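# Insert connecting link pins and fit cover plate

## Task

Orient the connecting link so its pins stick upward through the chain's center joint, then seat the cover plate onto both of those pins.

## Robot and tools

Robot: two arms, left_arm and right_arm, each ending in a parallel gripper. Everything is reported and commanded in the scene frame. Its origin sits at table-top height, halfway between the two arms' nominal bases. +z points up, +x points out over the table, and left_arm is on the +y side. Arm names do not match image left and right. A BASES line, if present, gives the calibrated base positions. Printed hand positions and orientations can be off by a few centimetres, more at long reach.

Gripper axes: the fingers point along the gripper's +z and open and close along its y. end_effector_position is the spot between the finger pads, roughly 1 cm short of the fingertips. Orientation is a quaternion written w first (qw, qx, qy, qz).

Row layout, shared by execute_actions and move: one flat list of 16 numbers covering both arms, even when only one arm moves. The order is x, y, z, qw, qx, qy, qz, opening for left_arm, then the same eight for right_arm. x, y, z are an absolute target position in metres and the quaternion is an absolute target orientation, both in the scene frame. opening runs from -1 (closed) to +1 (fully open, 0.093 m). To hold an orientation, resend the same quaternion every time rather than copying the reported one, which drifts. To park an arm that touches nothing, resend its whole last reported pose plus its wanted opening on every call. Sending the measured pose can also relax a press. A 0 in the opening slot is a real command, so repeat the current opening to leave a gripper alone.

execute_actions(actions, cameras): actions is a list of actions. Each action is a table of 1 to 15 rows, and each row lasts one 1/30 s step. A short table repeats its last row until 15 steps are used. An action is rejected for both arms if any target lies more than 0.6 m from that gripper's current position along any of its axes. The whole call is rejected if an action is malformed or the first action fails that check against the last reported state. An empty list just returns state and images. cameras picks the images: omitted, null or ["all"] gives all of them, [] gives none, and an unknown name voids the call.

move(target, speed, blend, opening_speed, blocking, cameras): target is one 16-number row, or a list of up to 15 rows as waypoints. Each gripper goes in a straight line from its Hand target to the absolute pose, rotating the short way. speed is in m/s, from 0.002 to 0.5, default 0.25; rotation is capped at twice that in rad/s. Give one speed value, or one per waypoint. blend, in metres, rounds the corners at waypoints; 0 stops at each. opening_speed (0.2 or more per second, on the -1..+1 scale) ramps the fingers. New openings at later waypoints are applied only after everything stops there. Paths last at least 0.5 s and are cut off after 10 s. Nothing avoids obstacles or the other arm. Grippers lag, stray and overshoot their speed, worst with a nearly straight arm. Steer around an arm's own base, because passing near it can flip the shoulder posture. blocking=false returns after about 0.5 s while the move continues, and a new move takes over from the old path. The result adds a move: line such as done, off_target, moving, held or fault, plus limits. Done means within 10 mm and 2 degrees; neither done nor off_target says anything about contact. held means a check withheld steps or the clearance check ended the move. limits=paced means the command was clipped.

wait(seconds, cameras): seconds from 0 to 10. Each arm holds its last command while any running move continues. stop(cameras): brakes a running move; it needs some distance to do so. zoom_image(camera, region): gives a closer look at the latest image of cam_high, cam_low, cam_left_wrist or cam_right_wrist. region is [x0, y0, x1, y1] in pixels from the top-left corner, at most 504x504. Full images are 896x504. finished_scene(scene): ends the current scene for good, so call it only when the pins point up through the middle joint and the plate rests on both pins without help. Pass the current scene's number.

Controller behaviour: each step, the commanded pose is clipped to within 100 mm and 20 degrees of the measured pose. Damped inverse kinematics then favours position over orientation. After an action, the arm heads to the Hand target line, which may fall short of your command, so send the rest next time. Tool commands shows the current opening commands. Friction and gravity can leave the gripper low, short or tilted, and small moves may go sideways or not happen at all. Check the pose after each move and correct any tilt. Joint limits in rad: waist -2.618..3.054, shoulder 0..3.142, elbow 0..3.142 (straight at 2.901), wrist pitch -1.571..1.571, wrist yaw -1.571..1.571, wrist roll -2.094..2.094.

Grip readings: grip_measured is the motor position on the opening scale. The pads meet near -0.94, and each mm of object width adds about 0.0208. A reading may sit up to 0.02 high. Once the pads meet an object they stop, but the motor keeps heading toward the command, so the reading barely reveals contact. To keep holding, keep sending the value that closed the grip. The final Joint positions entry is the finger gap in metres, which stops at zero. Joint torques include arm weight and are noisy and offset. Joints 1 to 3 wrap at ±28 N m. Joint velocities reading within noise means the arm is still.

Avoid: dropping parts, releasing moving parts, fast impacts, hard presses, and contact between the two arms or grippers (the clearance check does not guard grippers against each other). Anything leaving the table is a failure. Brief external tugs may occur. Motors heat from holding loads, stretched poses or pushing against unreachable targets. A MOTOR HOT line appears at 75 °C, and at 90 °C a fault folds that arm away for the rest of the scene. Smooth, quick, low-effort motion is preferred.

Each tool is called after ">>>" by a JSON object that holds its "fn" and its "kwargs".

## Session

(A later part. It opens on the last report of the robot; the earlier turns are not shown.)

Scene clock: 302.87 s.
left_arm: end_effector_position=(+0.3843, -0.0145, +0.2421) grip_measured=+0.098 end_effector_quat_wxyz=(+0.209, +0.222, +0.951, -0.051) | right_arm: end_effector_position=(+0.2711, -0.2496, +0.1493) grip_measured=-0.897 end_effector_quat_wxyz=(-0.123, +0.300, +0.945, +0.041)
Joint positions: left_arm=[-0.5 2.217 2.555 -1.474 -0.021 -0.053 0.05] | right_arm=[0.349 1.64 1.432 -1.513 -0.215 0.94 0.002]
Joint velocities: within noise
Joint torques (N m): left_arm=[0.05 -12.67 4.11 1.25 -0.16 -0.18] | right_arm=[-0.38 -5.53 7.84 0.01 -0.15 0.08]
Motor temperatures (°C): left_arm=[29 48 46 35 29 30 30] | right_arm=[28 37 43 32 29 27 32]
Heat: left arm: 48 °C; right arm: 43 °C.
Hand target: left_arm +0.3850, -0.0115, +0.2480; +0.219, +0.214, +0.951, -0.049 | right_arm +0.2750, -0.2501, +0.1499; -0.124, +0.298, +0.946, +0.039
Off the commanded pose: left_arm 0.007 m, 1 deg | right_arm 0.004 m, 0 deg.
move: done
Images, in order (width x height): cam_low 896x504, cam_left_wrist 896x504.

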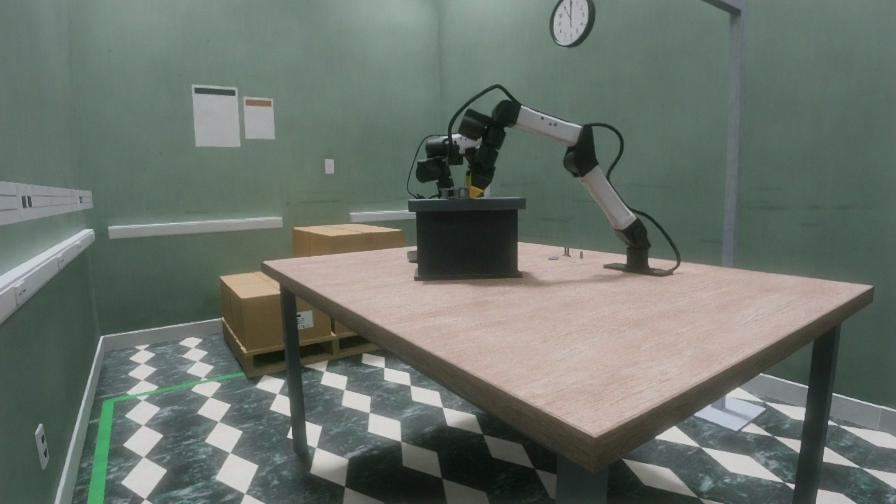

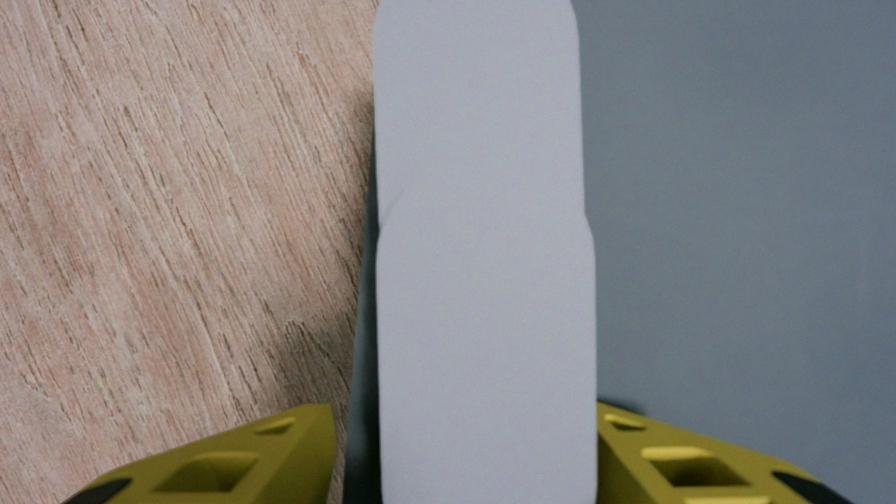

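>>> {"fn": "move", "kwargs": {"target": [[0.383, -0.0165, 0.248, 0.2195, 0.2142, 0.9505, -0.0495, 0.1, 0.275, -0.25, 0.15, -0.1245, 0.2981, 0.9455, 0.0392, -0.9],[0.383, -0.0165, 0.246, 0.2195, 0.2142, 0.9505, -0.0495, -0.25, 0.275, -0.25, 0.15, -0.1245, 0.2981, 0.9455, 0.0392, -0.9]], "speed": 0.05, "opening_speed": 0.6, "cameras": ["cam_left_wrist","cam_low"]}}

Scene clock: 305.07 s.
left_arm: end_effector_position=(+0.3828, -0.0186, +0.2416) grip_measured=-0.248 end_effector_quat_wxyz=(+0.211, +0.222, +0.951, -0.051) | right_arm: end_effector_position=(+0.2711, -0.2496, +0.1493) grip_measured=-0.897 end_effector_quat_wxyz=(-0.123, +0.300, +0.945, +0.041)
Joint positions: left_arm=[-0.51 2.211 2.541 -1.463 -0.026 -0.063 0.033] | right_arm=[0.349 1.64 1.432 -1.513 -0.215 0.94 0.002]
Joint velocities: within noise
Joint torques (N m): left_arm=[-0.14 -12.48 4.01 1.26 -0.15 -0.17] | right_arm=[-0.38 -5.53 7.86 0.01 -0.15 0.08]
Motor temperatures (°C): left_arm=[29 48 46 35 29 30 30] | right_arm=[28 37 43 32 29 27 32]
Heat: left arm: 48 °C; right arm: 43 °C.
Hand target: left_arm +0.3830, -0.0166, +0.2460; +0.219, +0.214, +0.951, -0.049 | right_arm +0.2750, -0.2501, +0.1499; -0.124, +0.298, +0.946, +0.039
Off the commanded pose: left_arm 0.005 m, 1 deg | right_arm 0.004 m, 0 deg.
move: done
Images, in order (width x height): cam_low 896x504, cam_left_wrist 896x504.

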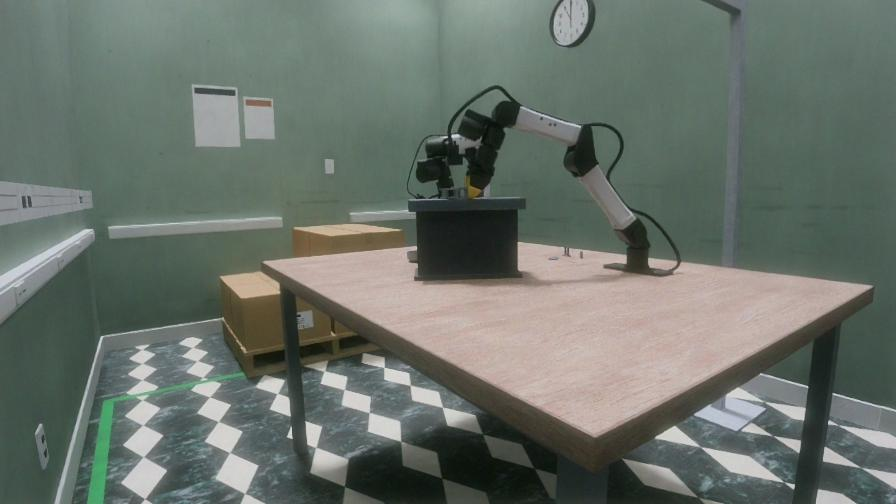

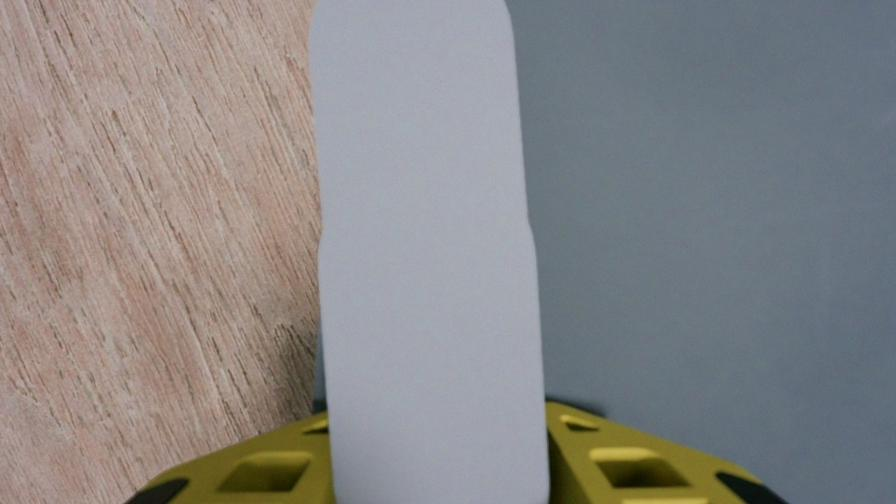

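>>> {"fn": "move", "kwargs": {"target": [[0.383, -0.0165, 0.246, 0.2195, 0.2142, 0.9505, -0.0495, -0.85, 0.275, -0.25, 0.15, -0.1245, 0.2981, 0.9455, 0.0392, -0.9],[0.383, -0.0165, 0.285, 0.2519, 0.2123, 0.9431, -0.0567, -0.85, 0.275, -0.25, 0.15, -0.1245, 0.2981, 0.9455, 0.0392, -0.9]], "speed": 0.05, "opening_speed": 1.0, "cameras": ["cam_left_wrist","cam_low","cam_high"]}}

Scene clock: 307.57 s.
left_arm: end_effector_position=(+0.3741, -0.0132, +0.2756) grip_measured=-0.463 end_effector_quat_wxyz=(+0.231, +0.219, +0.946, -0.057) | right_arm: end_effector_position=(+0.2711, -0.2496, +0.1493) grip_measured=-0.897 end_effector_quat_wxyz=(-0.123, +0.300, +0.945, +0.041)
Joint positions: left_arm=[-0.51 2.248 2.755 -1.596 -0.027 -0.065 0.023] | right_arm=[0.349 1.64 1.432 -1.513 -0.215 0.94 0.002]
Joint velocities: within noise
Joint torques (N m): left_arm=[-0.36 -9.83 7.6 1.49 -0.19 -0.15] | right_arm=[-0.38 -5.56 7.84 0.01 -0.15 0.08]
Motor temperatures (°C): left_arm=[29 48 46 36 29 30 30] | right_arm=[28 37 43 32 29 27 32]
Heat: left arm: 48 °C; right arm: 43 °C.
Hand target: left_arm +0.3827, -0.0163, +0.2847; +0.258, +0.212, +0.941, -0.059 | right_arm +0.2750, -0.2501, +0.1499; -0.124, +0.298, +0.946, +0.039
Off the commanded pose: left_arm 0.013 m, 2 deg | right_arm 0.004 m, 0 deg.
joint read past its limit (left arm) — joint 4 (wrist pitch), lower limit.
joint sent to its limit (left arm) — joint 4 (wrist pitch), lower limit. The joint targets still meet the commanded pose.
move: off_target (left_arm)
Images, in order (width x height): cam_high 896x504, cam_low 896x504, cam_left_wrist 896x504.

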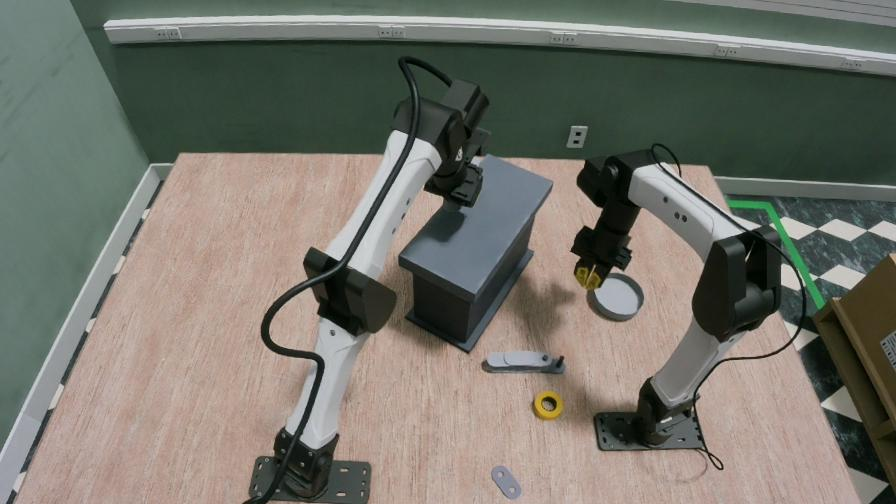

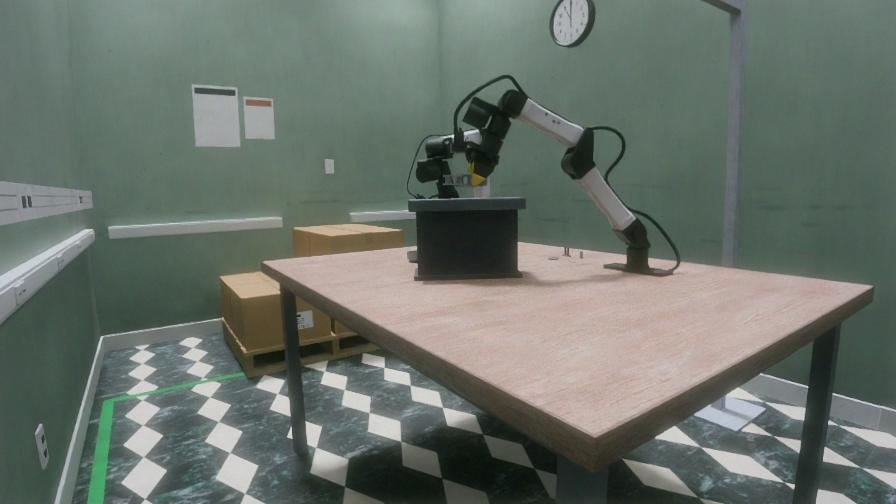

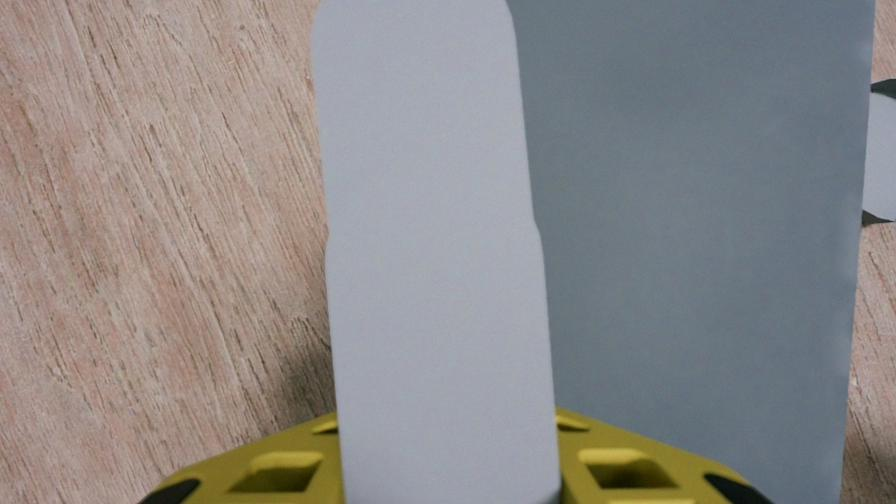

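>>> {"fn": "move", "kwargs": {"target": [[0.36, -0.01, 0.315, 0.2790, 0.2090, 0.9350, -0.0623, -0.85, 0.275, -0.25, 0.15, -0.1245, 0.2981, 0.9455, 0.0392, -0.9],[0.26, 0.045, 0.32, 0.2432, 0.3733, 0.8836, -0.1027, -0.85, 0.275, -0.25, 0.15, -0.1245, 0.2981, 0.9455, 0.0392, -0.9],[0.15, 0.03, 0.25, 0.1658, 0.6276, 0.7479, -0.1391, -0.85, 0.275, -0.25, 0.15, -0.1245, 0.2981, 0.9455, 0.0392, -0.9],[0.138, 0.022, 0.10, 0.1658, 0.6276, 0.7479, -0.1391, -0.85, 0.275, -0.25, 0.15, -0.1245, 0.2981, 0.9455, 0.0392, -0.9]], "speed": 0.15, "blend": [0.01, 0.03, 0.03, 0]}}

Scene clock: 313.63 s.
left_arm: end_effector_position=(+0.1325, +0.0319, +0.0908) grip_measured=-0.463 end_effector_quat_wxyz=(+0.133, +0.630, +0.754, -0.131) | right_arm: end_effector_position=(+0.2711, -0.2496, +0.1493) grip_measured=-0.897 end_effector_quat_wxyz=(-0.123, +0.300, +0.945, +0.041)
Joint positions: left_arm=[-0.639 1.303 0.866 -0.87 0.27 0.699 0.023] | right_arm=[0.349 1.64 1.432 -1.513 -0.215 0.94 0.002]
Joint velocities: within noise
Joint torques (N m): left_arm=[-0.66 -5.72 6.06 1.19 0.34 -0.19] | right_arm=[-0.35 -5.55 7.87 0.01 -0.15 0.08]
Motor temperatures (°C): left_arm=[29 48 46 36 29 30 30] | right_arm=[28 37 43 32 29 27 32]
Heat: left arm: 48 °C; right arm: 43 °C.
Hand target: left_arm +0.1377, +0.0224, +0.1005; +0.165, +0.628, +0.748, -0.139 | right_arm +0.2750, -0.2501, +0.1499; -0.124, +0.298, +0.946, +0.039
Off the commanded pose: left_arm 0.015 m, 4 deg | right_arm 0.004 m, 0 deg.
move: off_target (left_arm)

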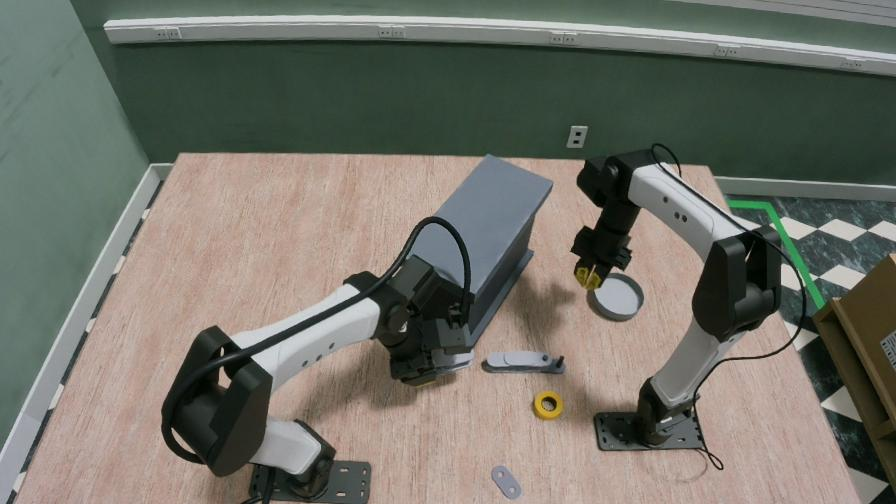

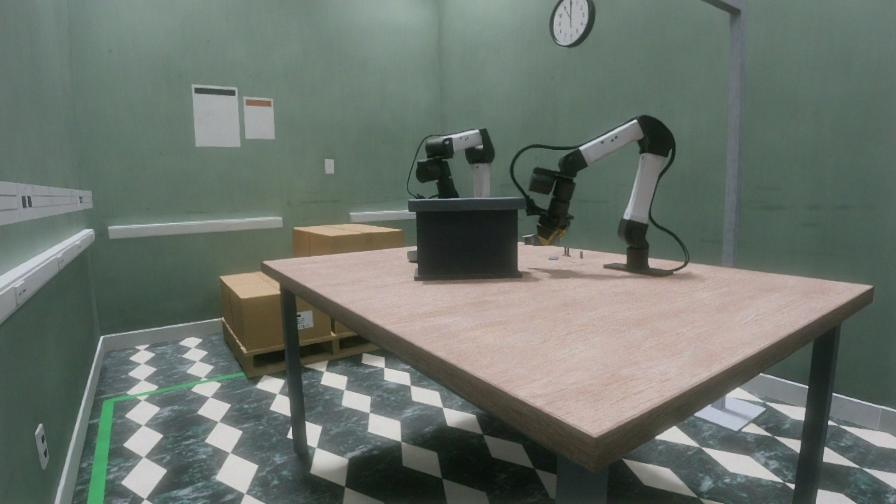

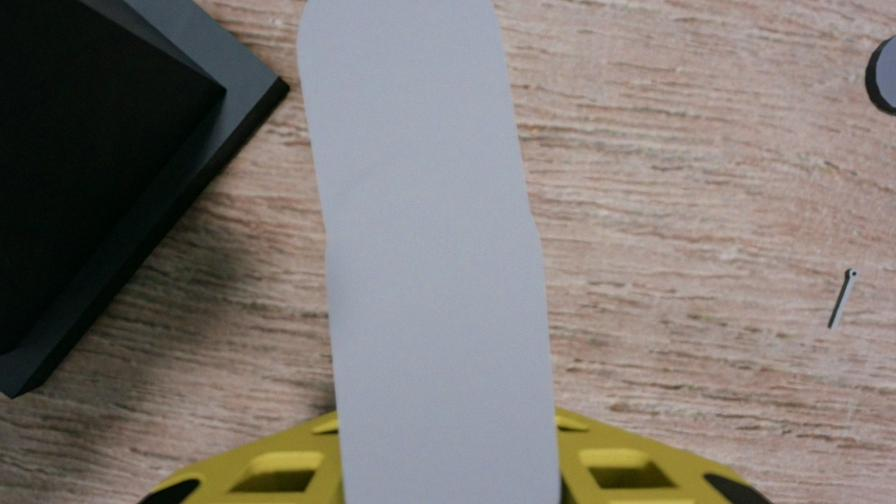

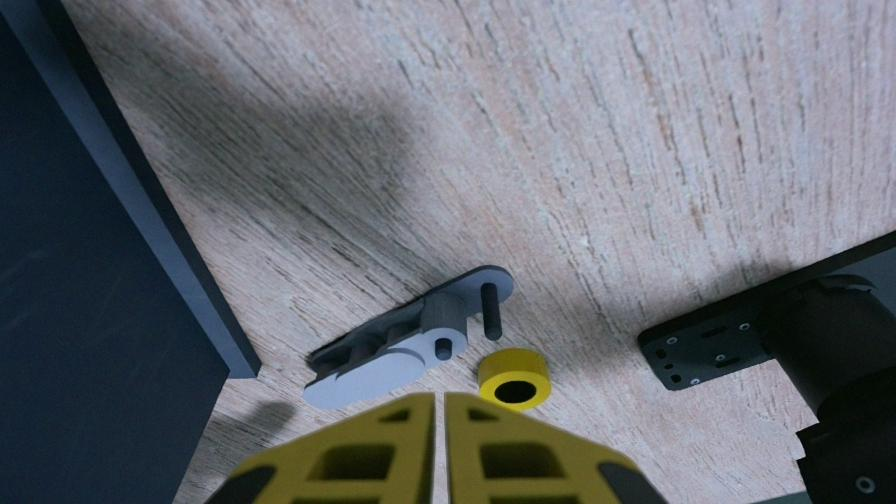

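>>> {"fn": "move", "kwargs": {"target": [[0.130, 0.022, 0.05, 0.1658, 0.6276, 0.7479, -0.1391, -0.85, 0.275, -0.25, 0.15, -0.1245, 0.2981, 0.9455, 0.0392, -0.9],[0.130, 0.022, 0.025, 0.1658, 0.6276, 0.7479, -0.1391, -0.85, 0.275, -0.25, 0.15, -0.1245, 0.2981, 0.9455, 0.0392, -0.9]], "speed": [0.1,0.05], "cameras": ["cam_left_wrist","cam_high"]}}

Scene clock: 315.97 s.
left_arm: end_effector_position=(+0.1236, +0.0311, +0.0226) grip_measured=-0.463 end_effector_quat_wxyz=(+0.146, +0.630, +0.751, -0.134) | right_arm: end_effector_position=(+0.2711, -0.2496, +0.1493) grip_measured=-0.897 end_effector_quat_wxyz=(-0.123, +0.300, +0.945, +0.041)
Joint positions: left_arm=[-0.663 1.359 0.609 -0.525 0.27 0.676 0.023] | right_arm=[0.349 1.64 1.432 -1.513 -0.215 0.94 0.002]
Joint velocities: within noise
Joint torques (N m): left_arm=[-0.66 -2.97 5.68 1.25 0.26 -0.18] | right_arm=[-0.36 -5.53 7.86 0.01 -0.15 0.08]
Motor temperatures (°C): left_arm=[29 47 46 36 29 30 30] | right_arm=[28 37 43 32 29 27 32]
Heat: left arm: 47 °C; right arm: 43 °C.
Hand target: left_arm +0.1296, +0.0224, +0.0255; +0.165, +0.628, +0.748, -0.139 | right_arm +0.2750, -0.2501, +0.1499; -0.124, +0.298, +0.946, +0.039
Off the commanded pose: left_arm 0.011 m, 2 deg | right_arm 0.004 m, 0 deg.
move: off_target (left_arm)
Images, in order (width x height): cam_high 896x504, cam_left_wrist 896x504.

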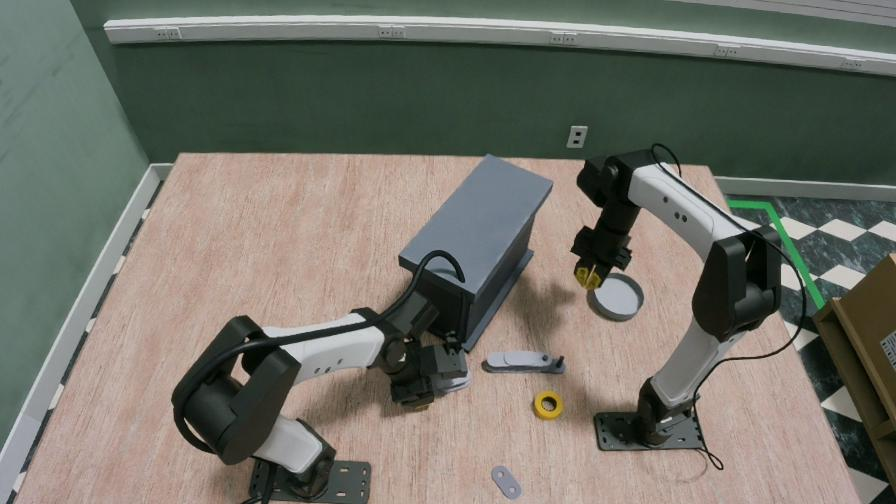

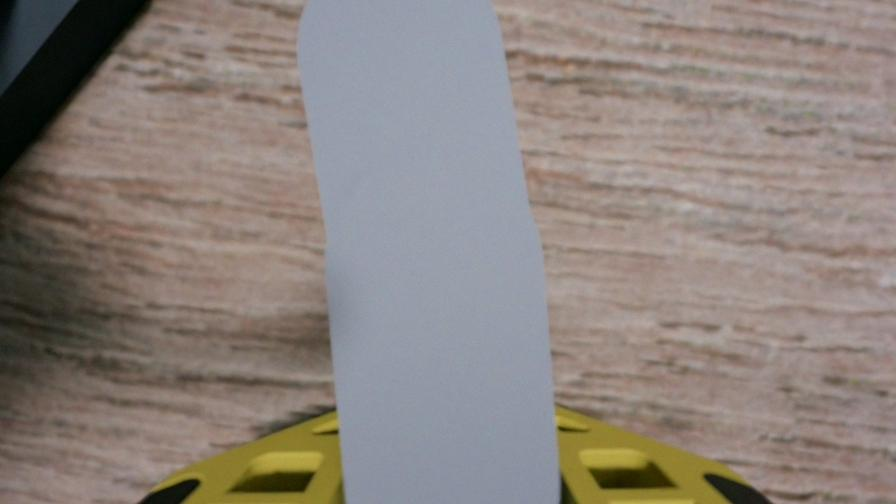

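>>> {"fn": "move", "kwargs": {"target": [[0.130, 0.022, 0.010, 0.1658, 0.6276, 0.7479, -0.1391, -0.85, 0.275, -0.25, 0.15, -0.1245, 0.2981, 0.9455, 0.0392, -0.9]], "speed": 0.05, "cameras": ["cam_left_wrist"]}}

Scene clock: 317.13 s.
left_arm: end_effector_position=(+0.1298, +0.0241, +0.0166) grip_measured=-0.463 end_effector_quat_wxyz=(+0.165, +0.630, +0.746, -0.138) | right_arm: end_effector_position=(+0.2711, -0.2496, +0.1493) grip_measured=-0.897 end_effector_quat_wxyz=(-0.123, +0.300, +0.945, +0.041)
Joint positions: left_arm=[-0.663 1.385 0.586 -0.436 0.28 0.676 0.023] | right_arm=[0.349 1.64 1.432 -1.513 -0.215 0.94 0.002]
Joint velocities: within noise
Joint torques (N m): left_arm=[-0.76 -1.72 4.33 1.25 0.14 -0.2] | right_arm=[-0.36 -5.52 7.86 0.01 -0.15 0.08]
Motor temperatures (°C): left_arm=[29 46 46 36 29 30 30] | right_arm=[28 37 43 32 29 27 32]
Heat: left arm: 46 °C; right arm: 43 °C.
Hand target: left_arm +0.1298, +0.0223, +0.0103; +0.166, +0.628, +0.748, -0.139 | right_arm +0.2750, -0.2501, +0.1499; -0.124, +0.298, +0.946, +0.039
Off the commanded pose: left_arm 0.007 m, 0 deg | right_arm 0.004 m, 0 deg.
move: done
Images, in order (width x height): cam_left_wrist 896x504.

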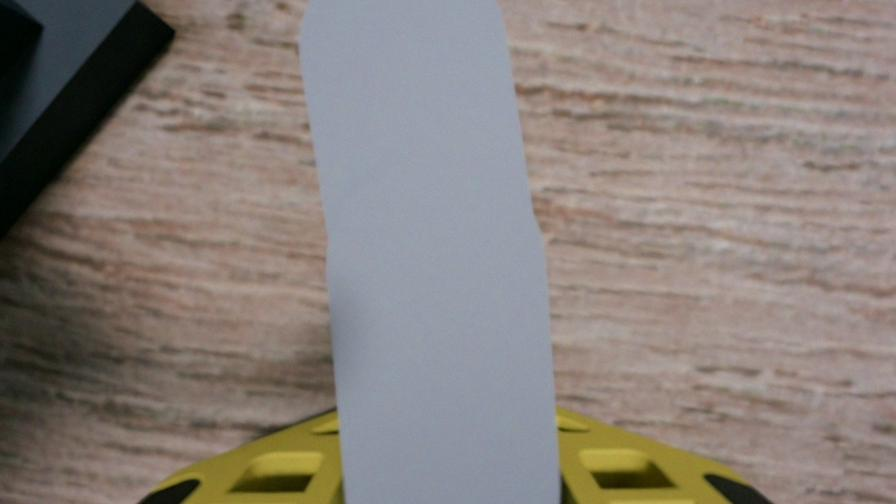

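Resting on the table. Releasing and backing off to observe.

>>> {"fn": "move", "kwargs": {"target": [[0.130, 0.0225, 0.013, 0.1658, 0.6276, 0.7479, -0.1391, -0.1, 0.275, -0.25, 0.15, -0.1245, 0.2981, 0.9455, 0.0392, -0.9],[0.125, 0.045, 0.07, 0.1658, 0.6276, 0.7479, -0.1391, 0.0, 0.275, -0.25, 0.15, -0.1245, 0.2981, 0.9455, 0.0392, -0.9],[0.12, 0.06, 0.16, 0.1658, 0.6276, 0.7479, -0.1391, 0.0, 0.275, -0.25, 0.15, -0.1245, 0.2981, 0.9455, 0.0392, -0.9]], "speed": [0.05,0.1,0.15], "opening_speed": 1.0, "cameras": ["cam_left_wrist","cam_high"]}}

Scene clock: 321.83 s.
left_arm: end_effector_position=(+0.1215, +0.0597, +0.1539) grip_measured=-0.002 end_effector_quat_wxyz=(+0.162, +0.624, +0.752, -0.135) | right_arm: end_effector_position=(+0.2711, -0.2496, +0.1493) grip_measured=-0.897 end_effector_quat_wxyz=(-0.123, +0.300, +0.945, +0.041)
Joint positions: left_arm=[-0.548 1.141 0.998 -1.13 0.307 0.774 0.045] | right_arm=[0.349 1.64 1.432 -1.513 -0.215 0.94 0.002]
Joint velocities: within noise
Joint torques (N m): left_arm=[0.29 -3.04 7.46 0.66 0.32 0.14] | right_arm=[-0.36 -5.53 7.86 0.01 -0.15 0.08]
Motor temperatures (°C): left_arm=[29 45 46 36 29 30 30] | right_arm=[28 37 43 32 29 27 32]
Heat: left arm: 46 °C; right arm: 43 °C.
Hand target: left_arm +0.1200, +0.0599, +0.1600; +0.166, +0.628, +0.748, -0.139 | right_arm +0.2750, -0.2501, +0.1499; -0.124, +0.298, +0.946, +0.039
Off the commanded pose: left_arm 0.006 m, 1 deg | right_arm 0.004 m, 0 deg.
move: done
Images, in order (width x height): cam_high 896x504, cam_left_wrist 896x504.

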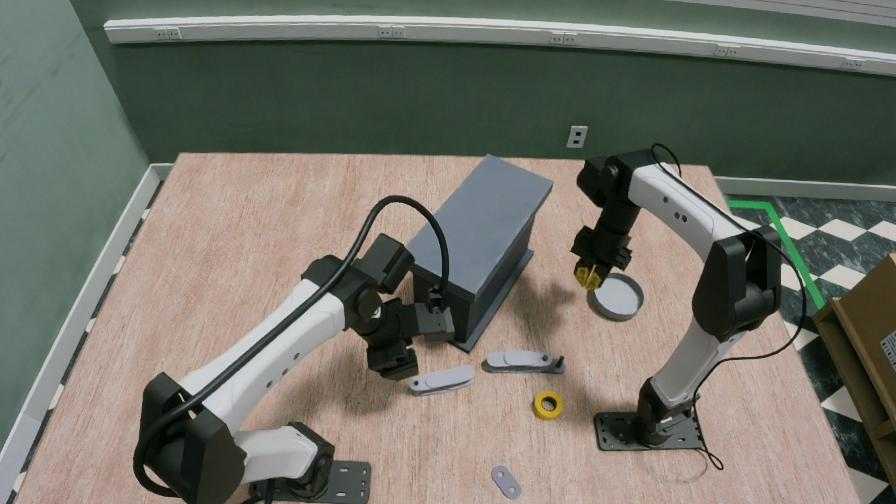

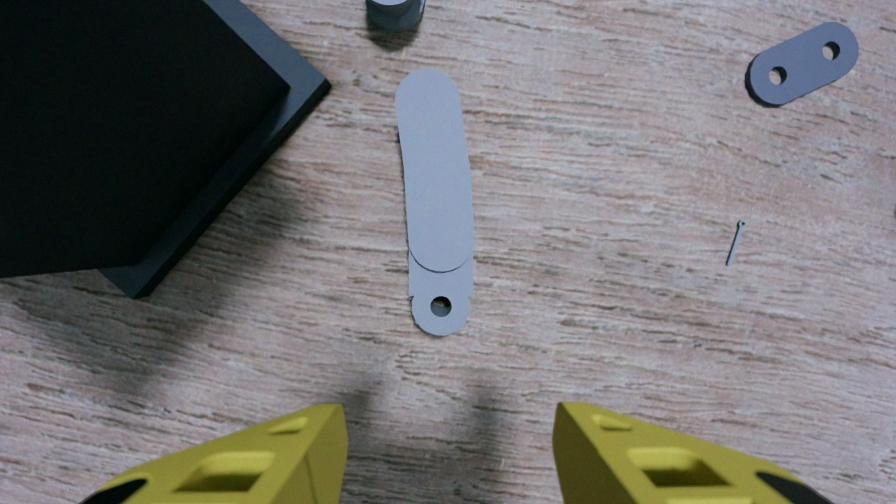

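>>> {"fn": "execute_actions", "kwargs": {"actions": []}}

Scene clock: 324.33 s.
left_arm: end_effector_position=(+0.1213, +0.0597, +0.1539) grip_measured=-0.002 end_effector_quat_wxyz=(+0.161, +0.625, +0.752, -0.135) | right_arm: end_effector_position=(+0.2711, -0.2496, +0.1493) grip_measured=-0.897 end_effector_quat_wxyz=(-0.123, +0.300, +0.945, +0.041)
Joint positions: left_arm=[-0.548 1.141 0.998 -1.131 0.307 0.775 0.045] | right_arm=[0.349 1.64 1.432 -1.513 -0.215 0.94 0.002]
Joint velocities: within noise
Joint torques (N m): left_arm=[0.28 -3.04 7.45 0.69 0.31 0.11] | right_arm=[-0.38 -5.55 7.87 0 -0.14 0.08]
Motor temperatures (°C): left_arm=[29 45 46 36 29 30 30] | right_arm=[28 37 43 32 29 27 32]
Heat: left arm: 46 °C; right arm: 43 °C.
Hand target: left_arm +0.1200, +0.0599, +0.1600; +0.166, +0.628, +0.748, -0.139 | right_arm +0.2750, -0.2501, +0.1499; -0.124, +0.298, +0.946, +0.039
Tool commands: left_gripper/opening=+0.0 right_gripper/opening=-0.9
Off the commanded pose: left_arm 0.006 m, 1 deg | right_arm 0.004 m, 0 deg.

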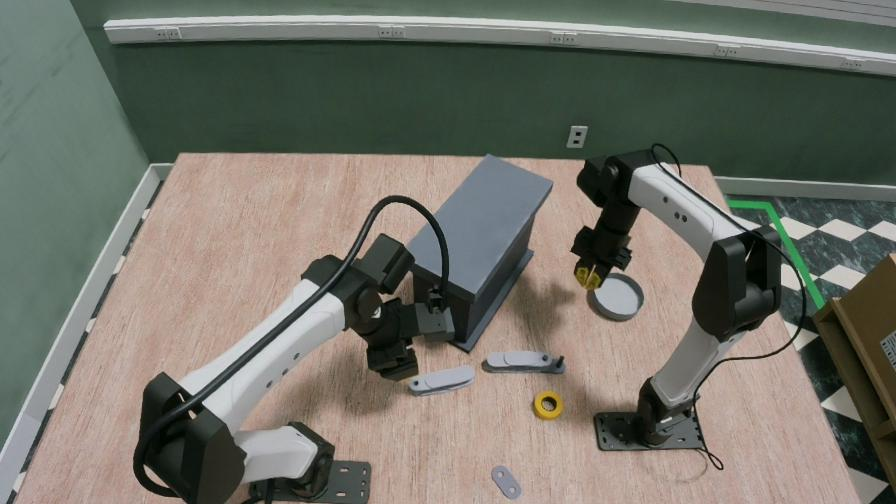

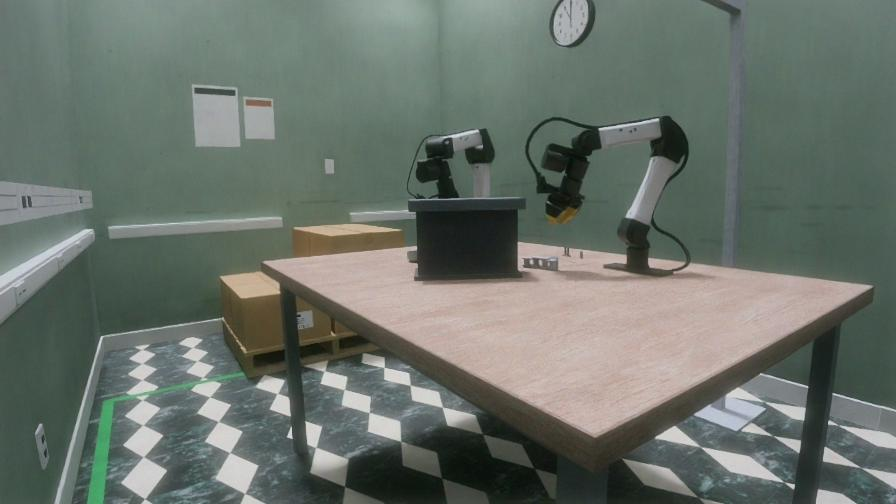

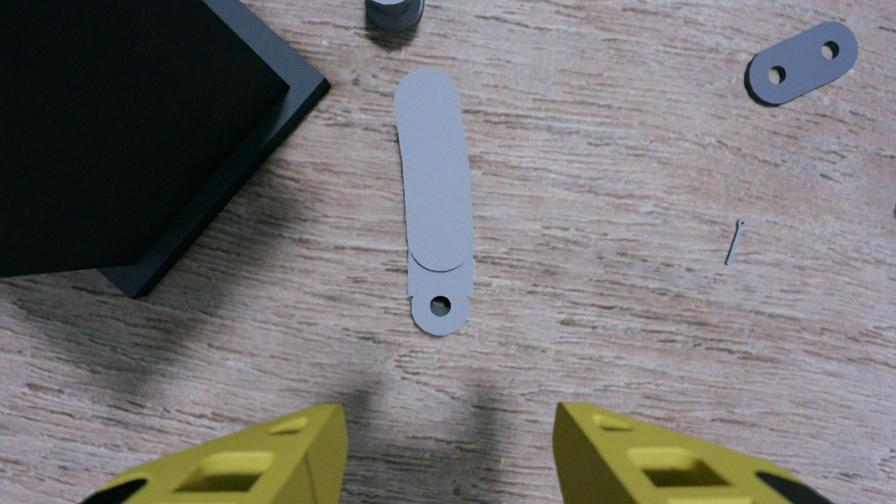

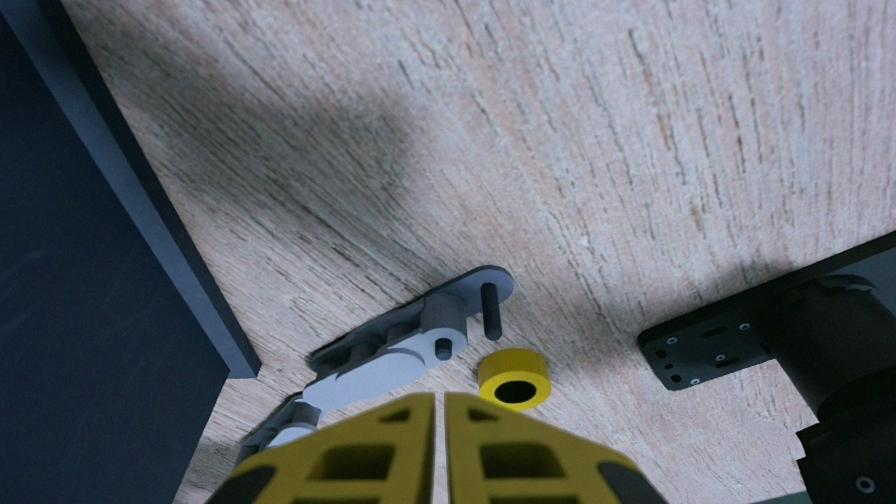

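>>> {"fn": "move", "kwargs": {"target": [[0.16,0.22,0.22,0.1658,0.6276,0.7479,-0.1391,0.0,0.21,-0.21,0.16,0,-0.2588,0.9659,0,0.05],[0.16,0.22,0.22,0.1658,0.6276,0.7479,-0.1391,0.0,0.13,-0.11,0.15,0,-0.6088,0.7934,0,0.05],[0.16,0.22,0.22,0.1658,0.6276,0.7479,-0.1391,0.0,0.125,0.02,0.11,0,-0.7604,0.6494,0,0.05]], "blend": 0.03, "speed": 0.3}}

Scene clock: 330.77 s.
left_arm: end_effector_position=(+0.1618, +0.2193, +0.2143) grip_measured=-0.002 end_effector_quat_wxyz=(+0.199, +0.612, +0.761, -0.079) | right_arm: end_effector_position=(+0.1253, +0.0174, +0.1128) grip_measured=+0.048 end_effector_quat_wxyz=(-0.004, +0.756, -0.655, -0.006)
Joint positions: left_arm=[0.324 1.239 1.313 -1.55 0.42 1.641 0.045] | right_arm=[1.366 2.041 1.825 -1.343 -0.007 -0.355 0.047]
Joint velocities: within noise
Joint torques (N m): left_arm=[0.29 -2.71 6.95 0.22 0.31 0.11] | right_arm=[0.34 -9.51 8.29 0.34 -0.06 0.09]
Motor temperatures (°C): left_arm=[29 43 47 35 29 30 30] | right_arm=[28 37 43 32 29 27 32]
Heat: left arm: 47 °C; right arm: 43 °C.
Hand target: left_arm +0.1604, +0.2196, +0.2192; +0.201, +0.615, +0.758, -0.076 | right_arm +0.1250, +0.0199, +0.1100; +0.000, +0.760, -0.649, +0.000
Off the commanded pose: left_arm 0.006 m, 8 deg | right_arm 0.004 m, 1 deg.
joint sent to its limit (left arm) — joint 4 (wrist pitch), lower limit. The joint targets are off in orientation, not in position.
move: off_target (left_arm)

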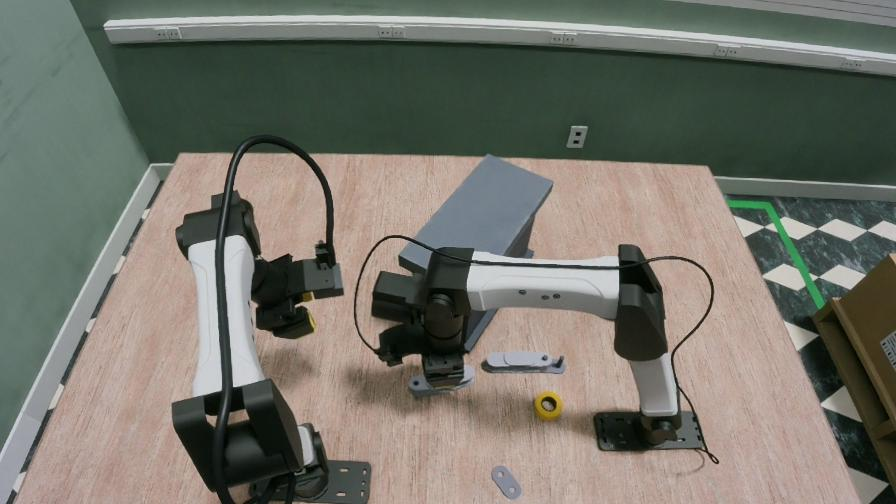

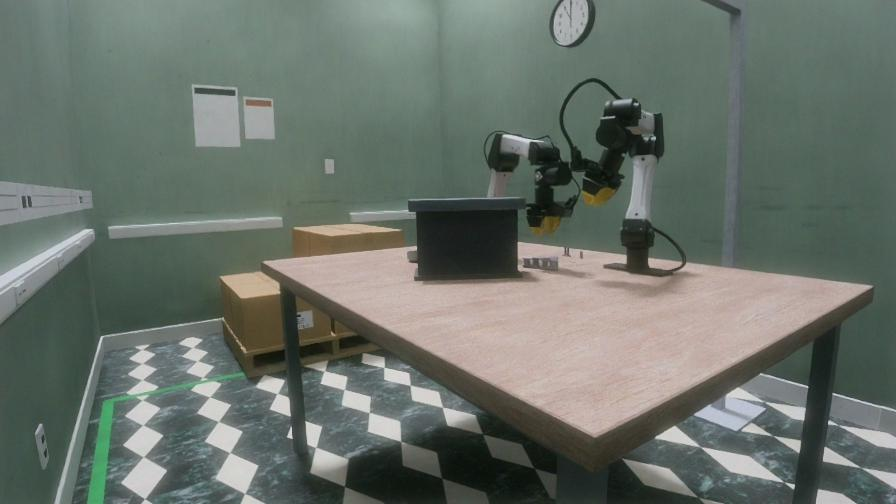

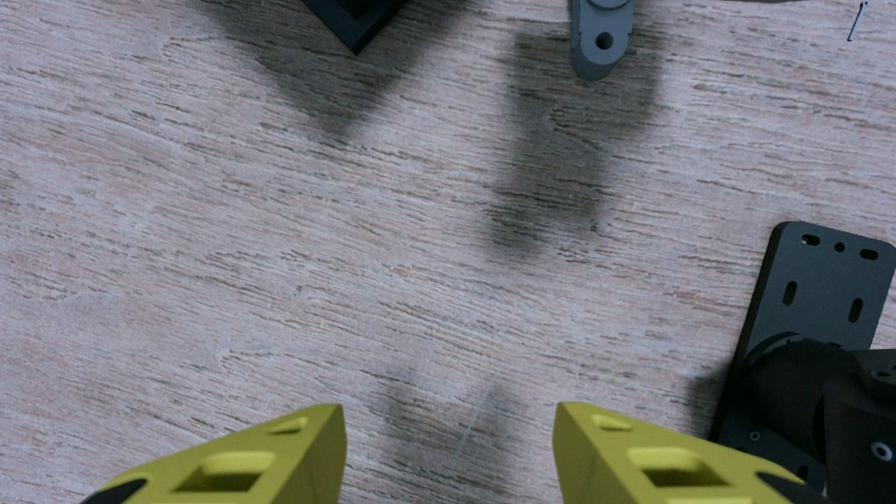

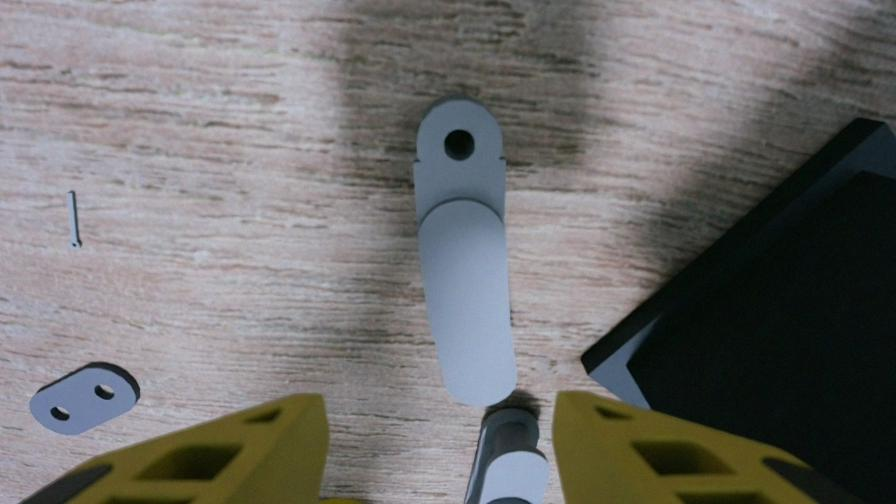

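>>> {"fn": "move", "kwargs": {"target": [[0.16,0.22,0.22,0.1658,0.6276,0.7479,-0.1391,0.0,0.128,0.033,0.07,0,-0.7576,0.6527,0,0.05],[0.16,0.22,0.22,0.1658,0.6276,0.7479,-0.1391,0.0,0.128,0.033,0.02,0,-0.7576,0.6527,0,0.05]], "speed": 0.15, "cameras": ["cam_high","cam_right_wrist"]}}

Scene clock: 333.37 s.
left_arm: end_effector_position=(+0.1618, +0.2193, +0.2143) grip_measured=-0.002 end_effector_quat_wxyz=(+0.199, +0.612, +0.761, -0.079) | right_arm: end_effector_position=(+0.1290, +0.0345, +0.0295) grip_measured=+0.048 end_effector_quat_wxyz=(-0.006, +0.756, -0.655, -0.007)
Joint positions: left_arm=[0.324 1.239 1.313 -1.55 0.42 1.641 0.045] | right_arm=[1.366 2.146 1.653 -1.059 -0.007 -0.356 0.047]
Joint velocities: within noise
Joint torques (N m): left_arm=[0.28 -2.71 6.91 0.22 0.32 0.1] | right_arm=[0.28 -10.65 5.64 0.48 -0.05 0.15]
Motor temperatures (°C): left_arm=[29 43 47 35 29 30 30] | right_arm=[28 38 43 32 29 27 32]
Heat: left arm: 47 °C; right arm: 43 °C.
Hand target: left_arm +0.1604, +0.2196, +0.2192; +0.201, +0.615, +0.758, -0.076 | right_arm +0.1280, +0.0328, +0.0201; +0.000, +0.758, -0.653, +0.000
Off the commanded pose: left_arm 0.006 m, 8 deg | right_arm 0.010 m, 1 deg.
joint sent to its limit (left arm) — joint 4 (wrist pitch), lower limit. The joint targets are off in orientation, not in position.
move: off_target (left_arm)
Images, in order (width x height): cam_high 896x504, cam_right_wrist 896x504.

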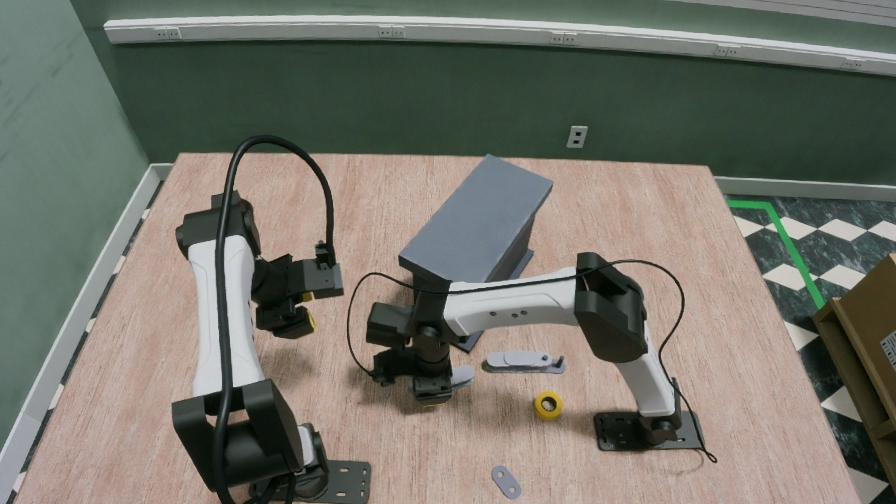

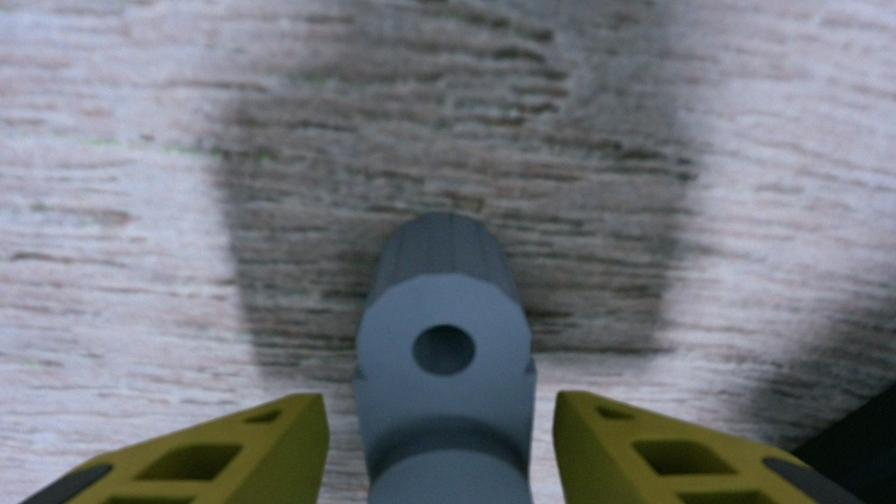

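>>> {"fn": "move", "kwargs": {"target": [[0.16,0.22,0.22,0.1658,0.6276,0.7479,-0.1391,0.0,0.127,0.043,0.03,0,-0.7576,0.6527,0,0.05],[0.16,0.22,0.22,0.1658,0.6276,0.7479,-0.1391,0.0,0.127,0.038,0.016,0,-0.7576,0.6527,0,0.05]], "speed": 0.1, "cameras": ["cam_right_wrist"]}}

>>> {"fn": "move", "kwargs": {"target": [0.16,0.22,0.22,0.1658,0.6276,0.7479,-0.1391,0.0,0.127,0.038,0.016,0,-0.7576,0.6527,0,-0.85], "speed": 0.1, "opening_speed": 0.8, "cameras": ["cam_right_wrist"]}}

Scene clock: 335.87 s.
left_arm: end_effector_position=(+0.1618, +0.2193, +0.2143) grip_measured=-0.002 end_effector_quat_wxyz=(+0.199, +0.612, +0.761, -0.079) | right_arm: end_effector_position=(+0.1289, +0.0412, +0.0288) grip_measured=+0.048 end_effector_quat_wxyz=(-0.011, +0.757, -0.653, -0.010)
Joint positions: left_arm=[0.324 1.239 1.313 -1.55 0.42 1.641 0.045] | right_arm=[1.37 2.163 1.677 -1.057 -0.007 -0.356 0.047]
Joint velocities: within noise
Joint torques (N m): left_arm=[0.28 -2.74 6.93 0.22 0.32 0.11] | right_arm=[0.42 -10.35 5.27 0.55 -0.05 0.2]
Motor temperatures (°C): left_arm=[29 42 47 35 29 30 30] | right_arm=[28 38 42 31 29 27 32]
Heat: left arm: 47 °C; right arm: 42 °C.
Hand target: left_arm +0.1604, +0.2196, +0.2192; +0.201, +0.615, +0.758, -0.076 | right_arm +0.1269, +0.0378, +0.0163; +0.000, +0.758, -0.653, +0.000
Off the commanded pose: left_arm 0.006 m, 8 deg | right_arm 0.013 m, 2 deg.
joint sent to its limit (left arm) — joint 4 (wrist pitch), lower limit. The joint targets are off in orientation, not in position.
move: off_target (left_arm, right_arm)
Images, in order (width x height): cam_right_wrist 896x504.

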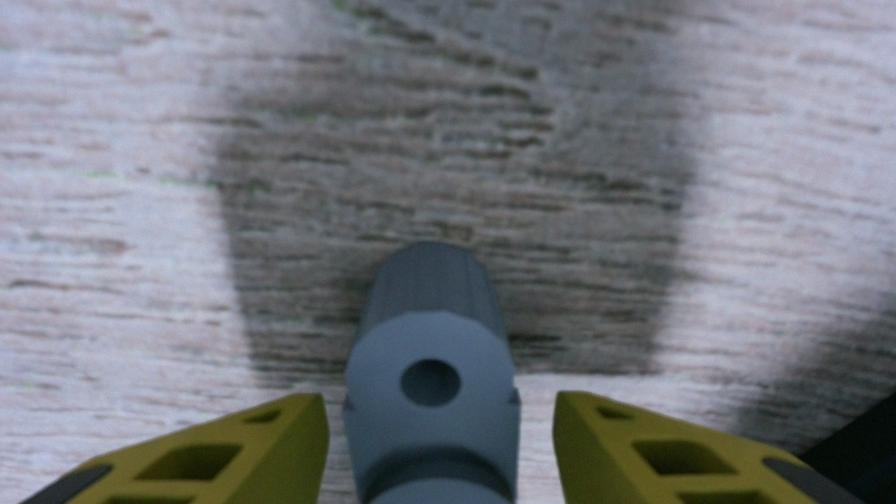

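Scene clock: 337.20 s.
left_arm: end_effector_position=(+0.1618, +0.2193, +0.2143) grip_measured=-0.002 end_effector_quat_wxyz=(+0.199, +0.612, +0.761, -0.079) | right_arm: end_effector_position=(+0.1289, +0.0413, +0.0289) grip_measured=-0.458 end_effector_quat_wxyz=(-0.011, +0.757, -0.653, -0.010)
Joint positions: left_arm=[0.324 1.239 1.313 -1.55 0.42 1.641 0.045] | right_arm=[1.37 2.163 1.677 -1.056 -0.007 -0.356 0.023]
Joint velocities: within noise
Joint torques (N m): left_arm=[0.29 -2.71 6.94 0.23 0.31 0.11] | right_arm=[0.42 -10.35 5.29 0.54 -0.06 0.2]
Motor temperatures (°C): left_arm=[29 42 47 35 29 30 30] | right_arm=[28 39 42 31 29 27 32]
Heat: left arm: 47 °C; right arm: 42 °C.
Hand target: left_arm +0.1604, +0.2196, +0.2192; +0.201, +0.615, +0.758, -0.076 | right_arm +0.1269, +0.0378, +0.0163; +0.000, +0.758, -0.653, +0.000
Off the commanded pose: left_arm 0.006 m, 8 deg | right_arm 0.013 m, 2 deg.
joint sent to its limit (left arm) — joint 4 (wrist pitch), lower limit. The joint targets are off in orientation, not in position.
move: off_target (left_arm, right_arm)
Images, in order (width x height): cam_right_wrist 896x504.

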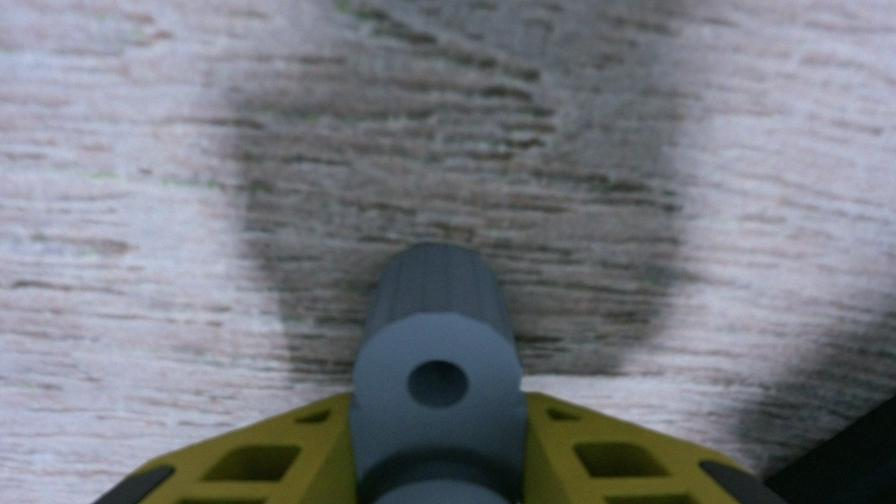

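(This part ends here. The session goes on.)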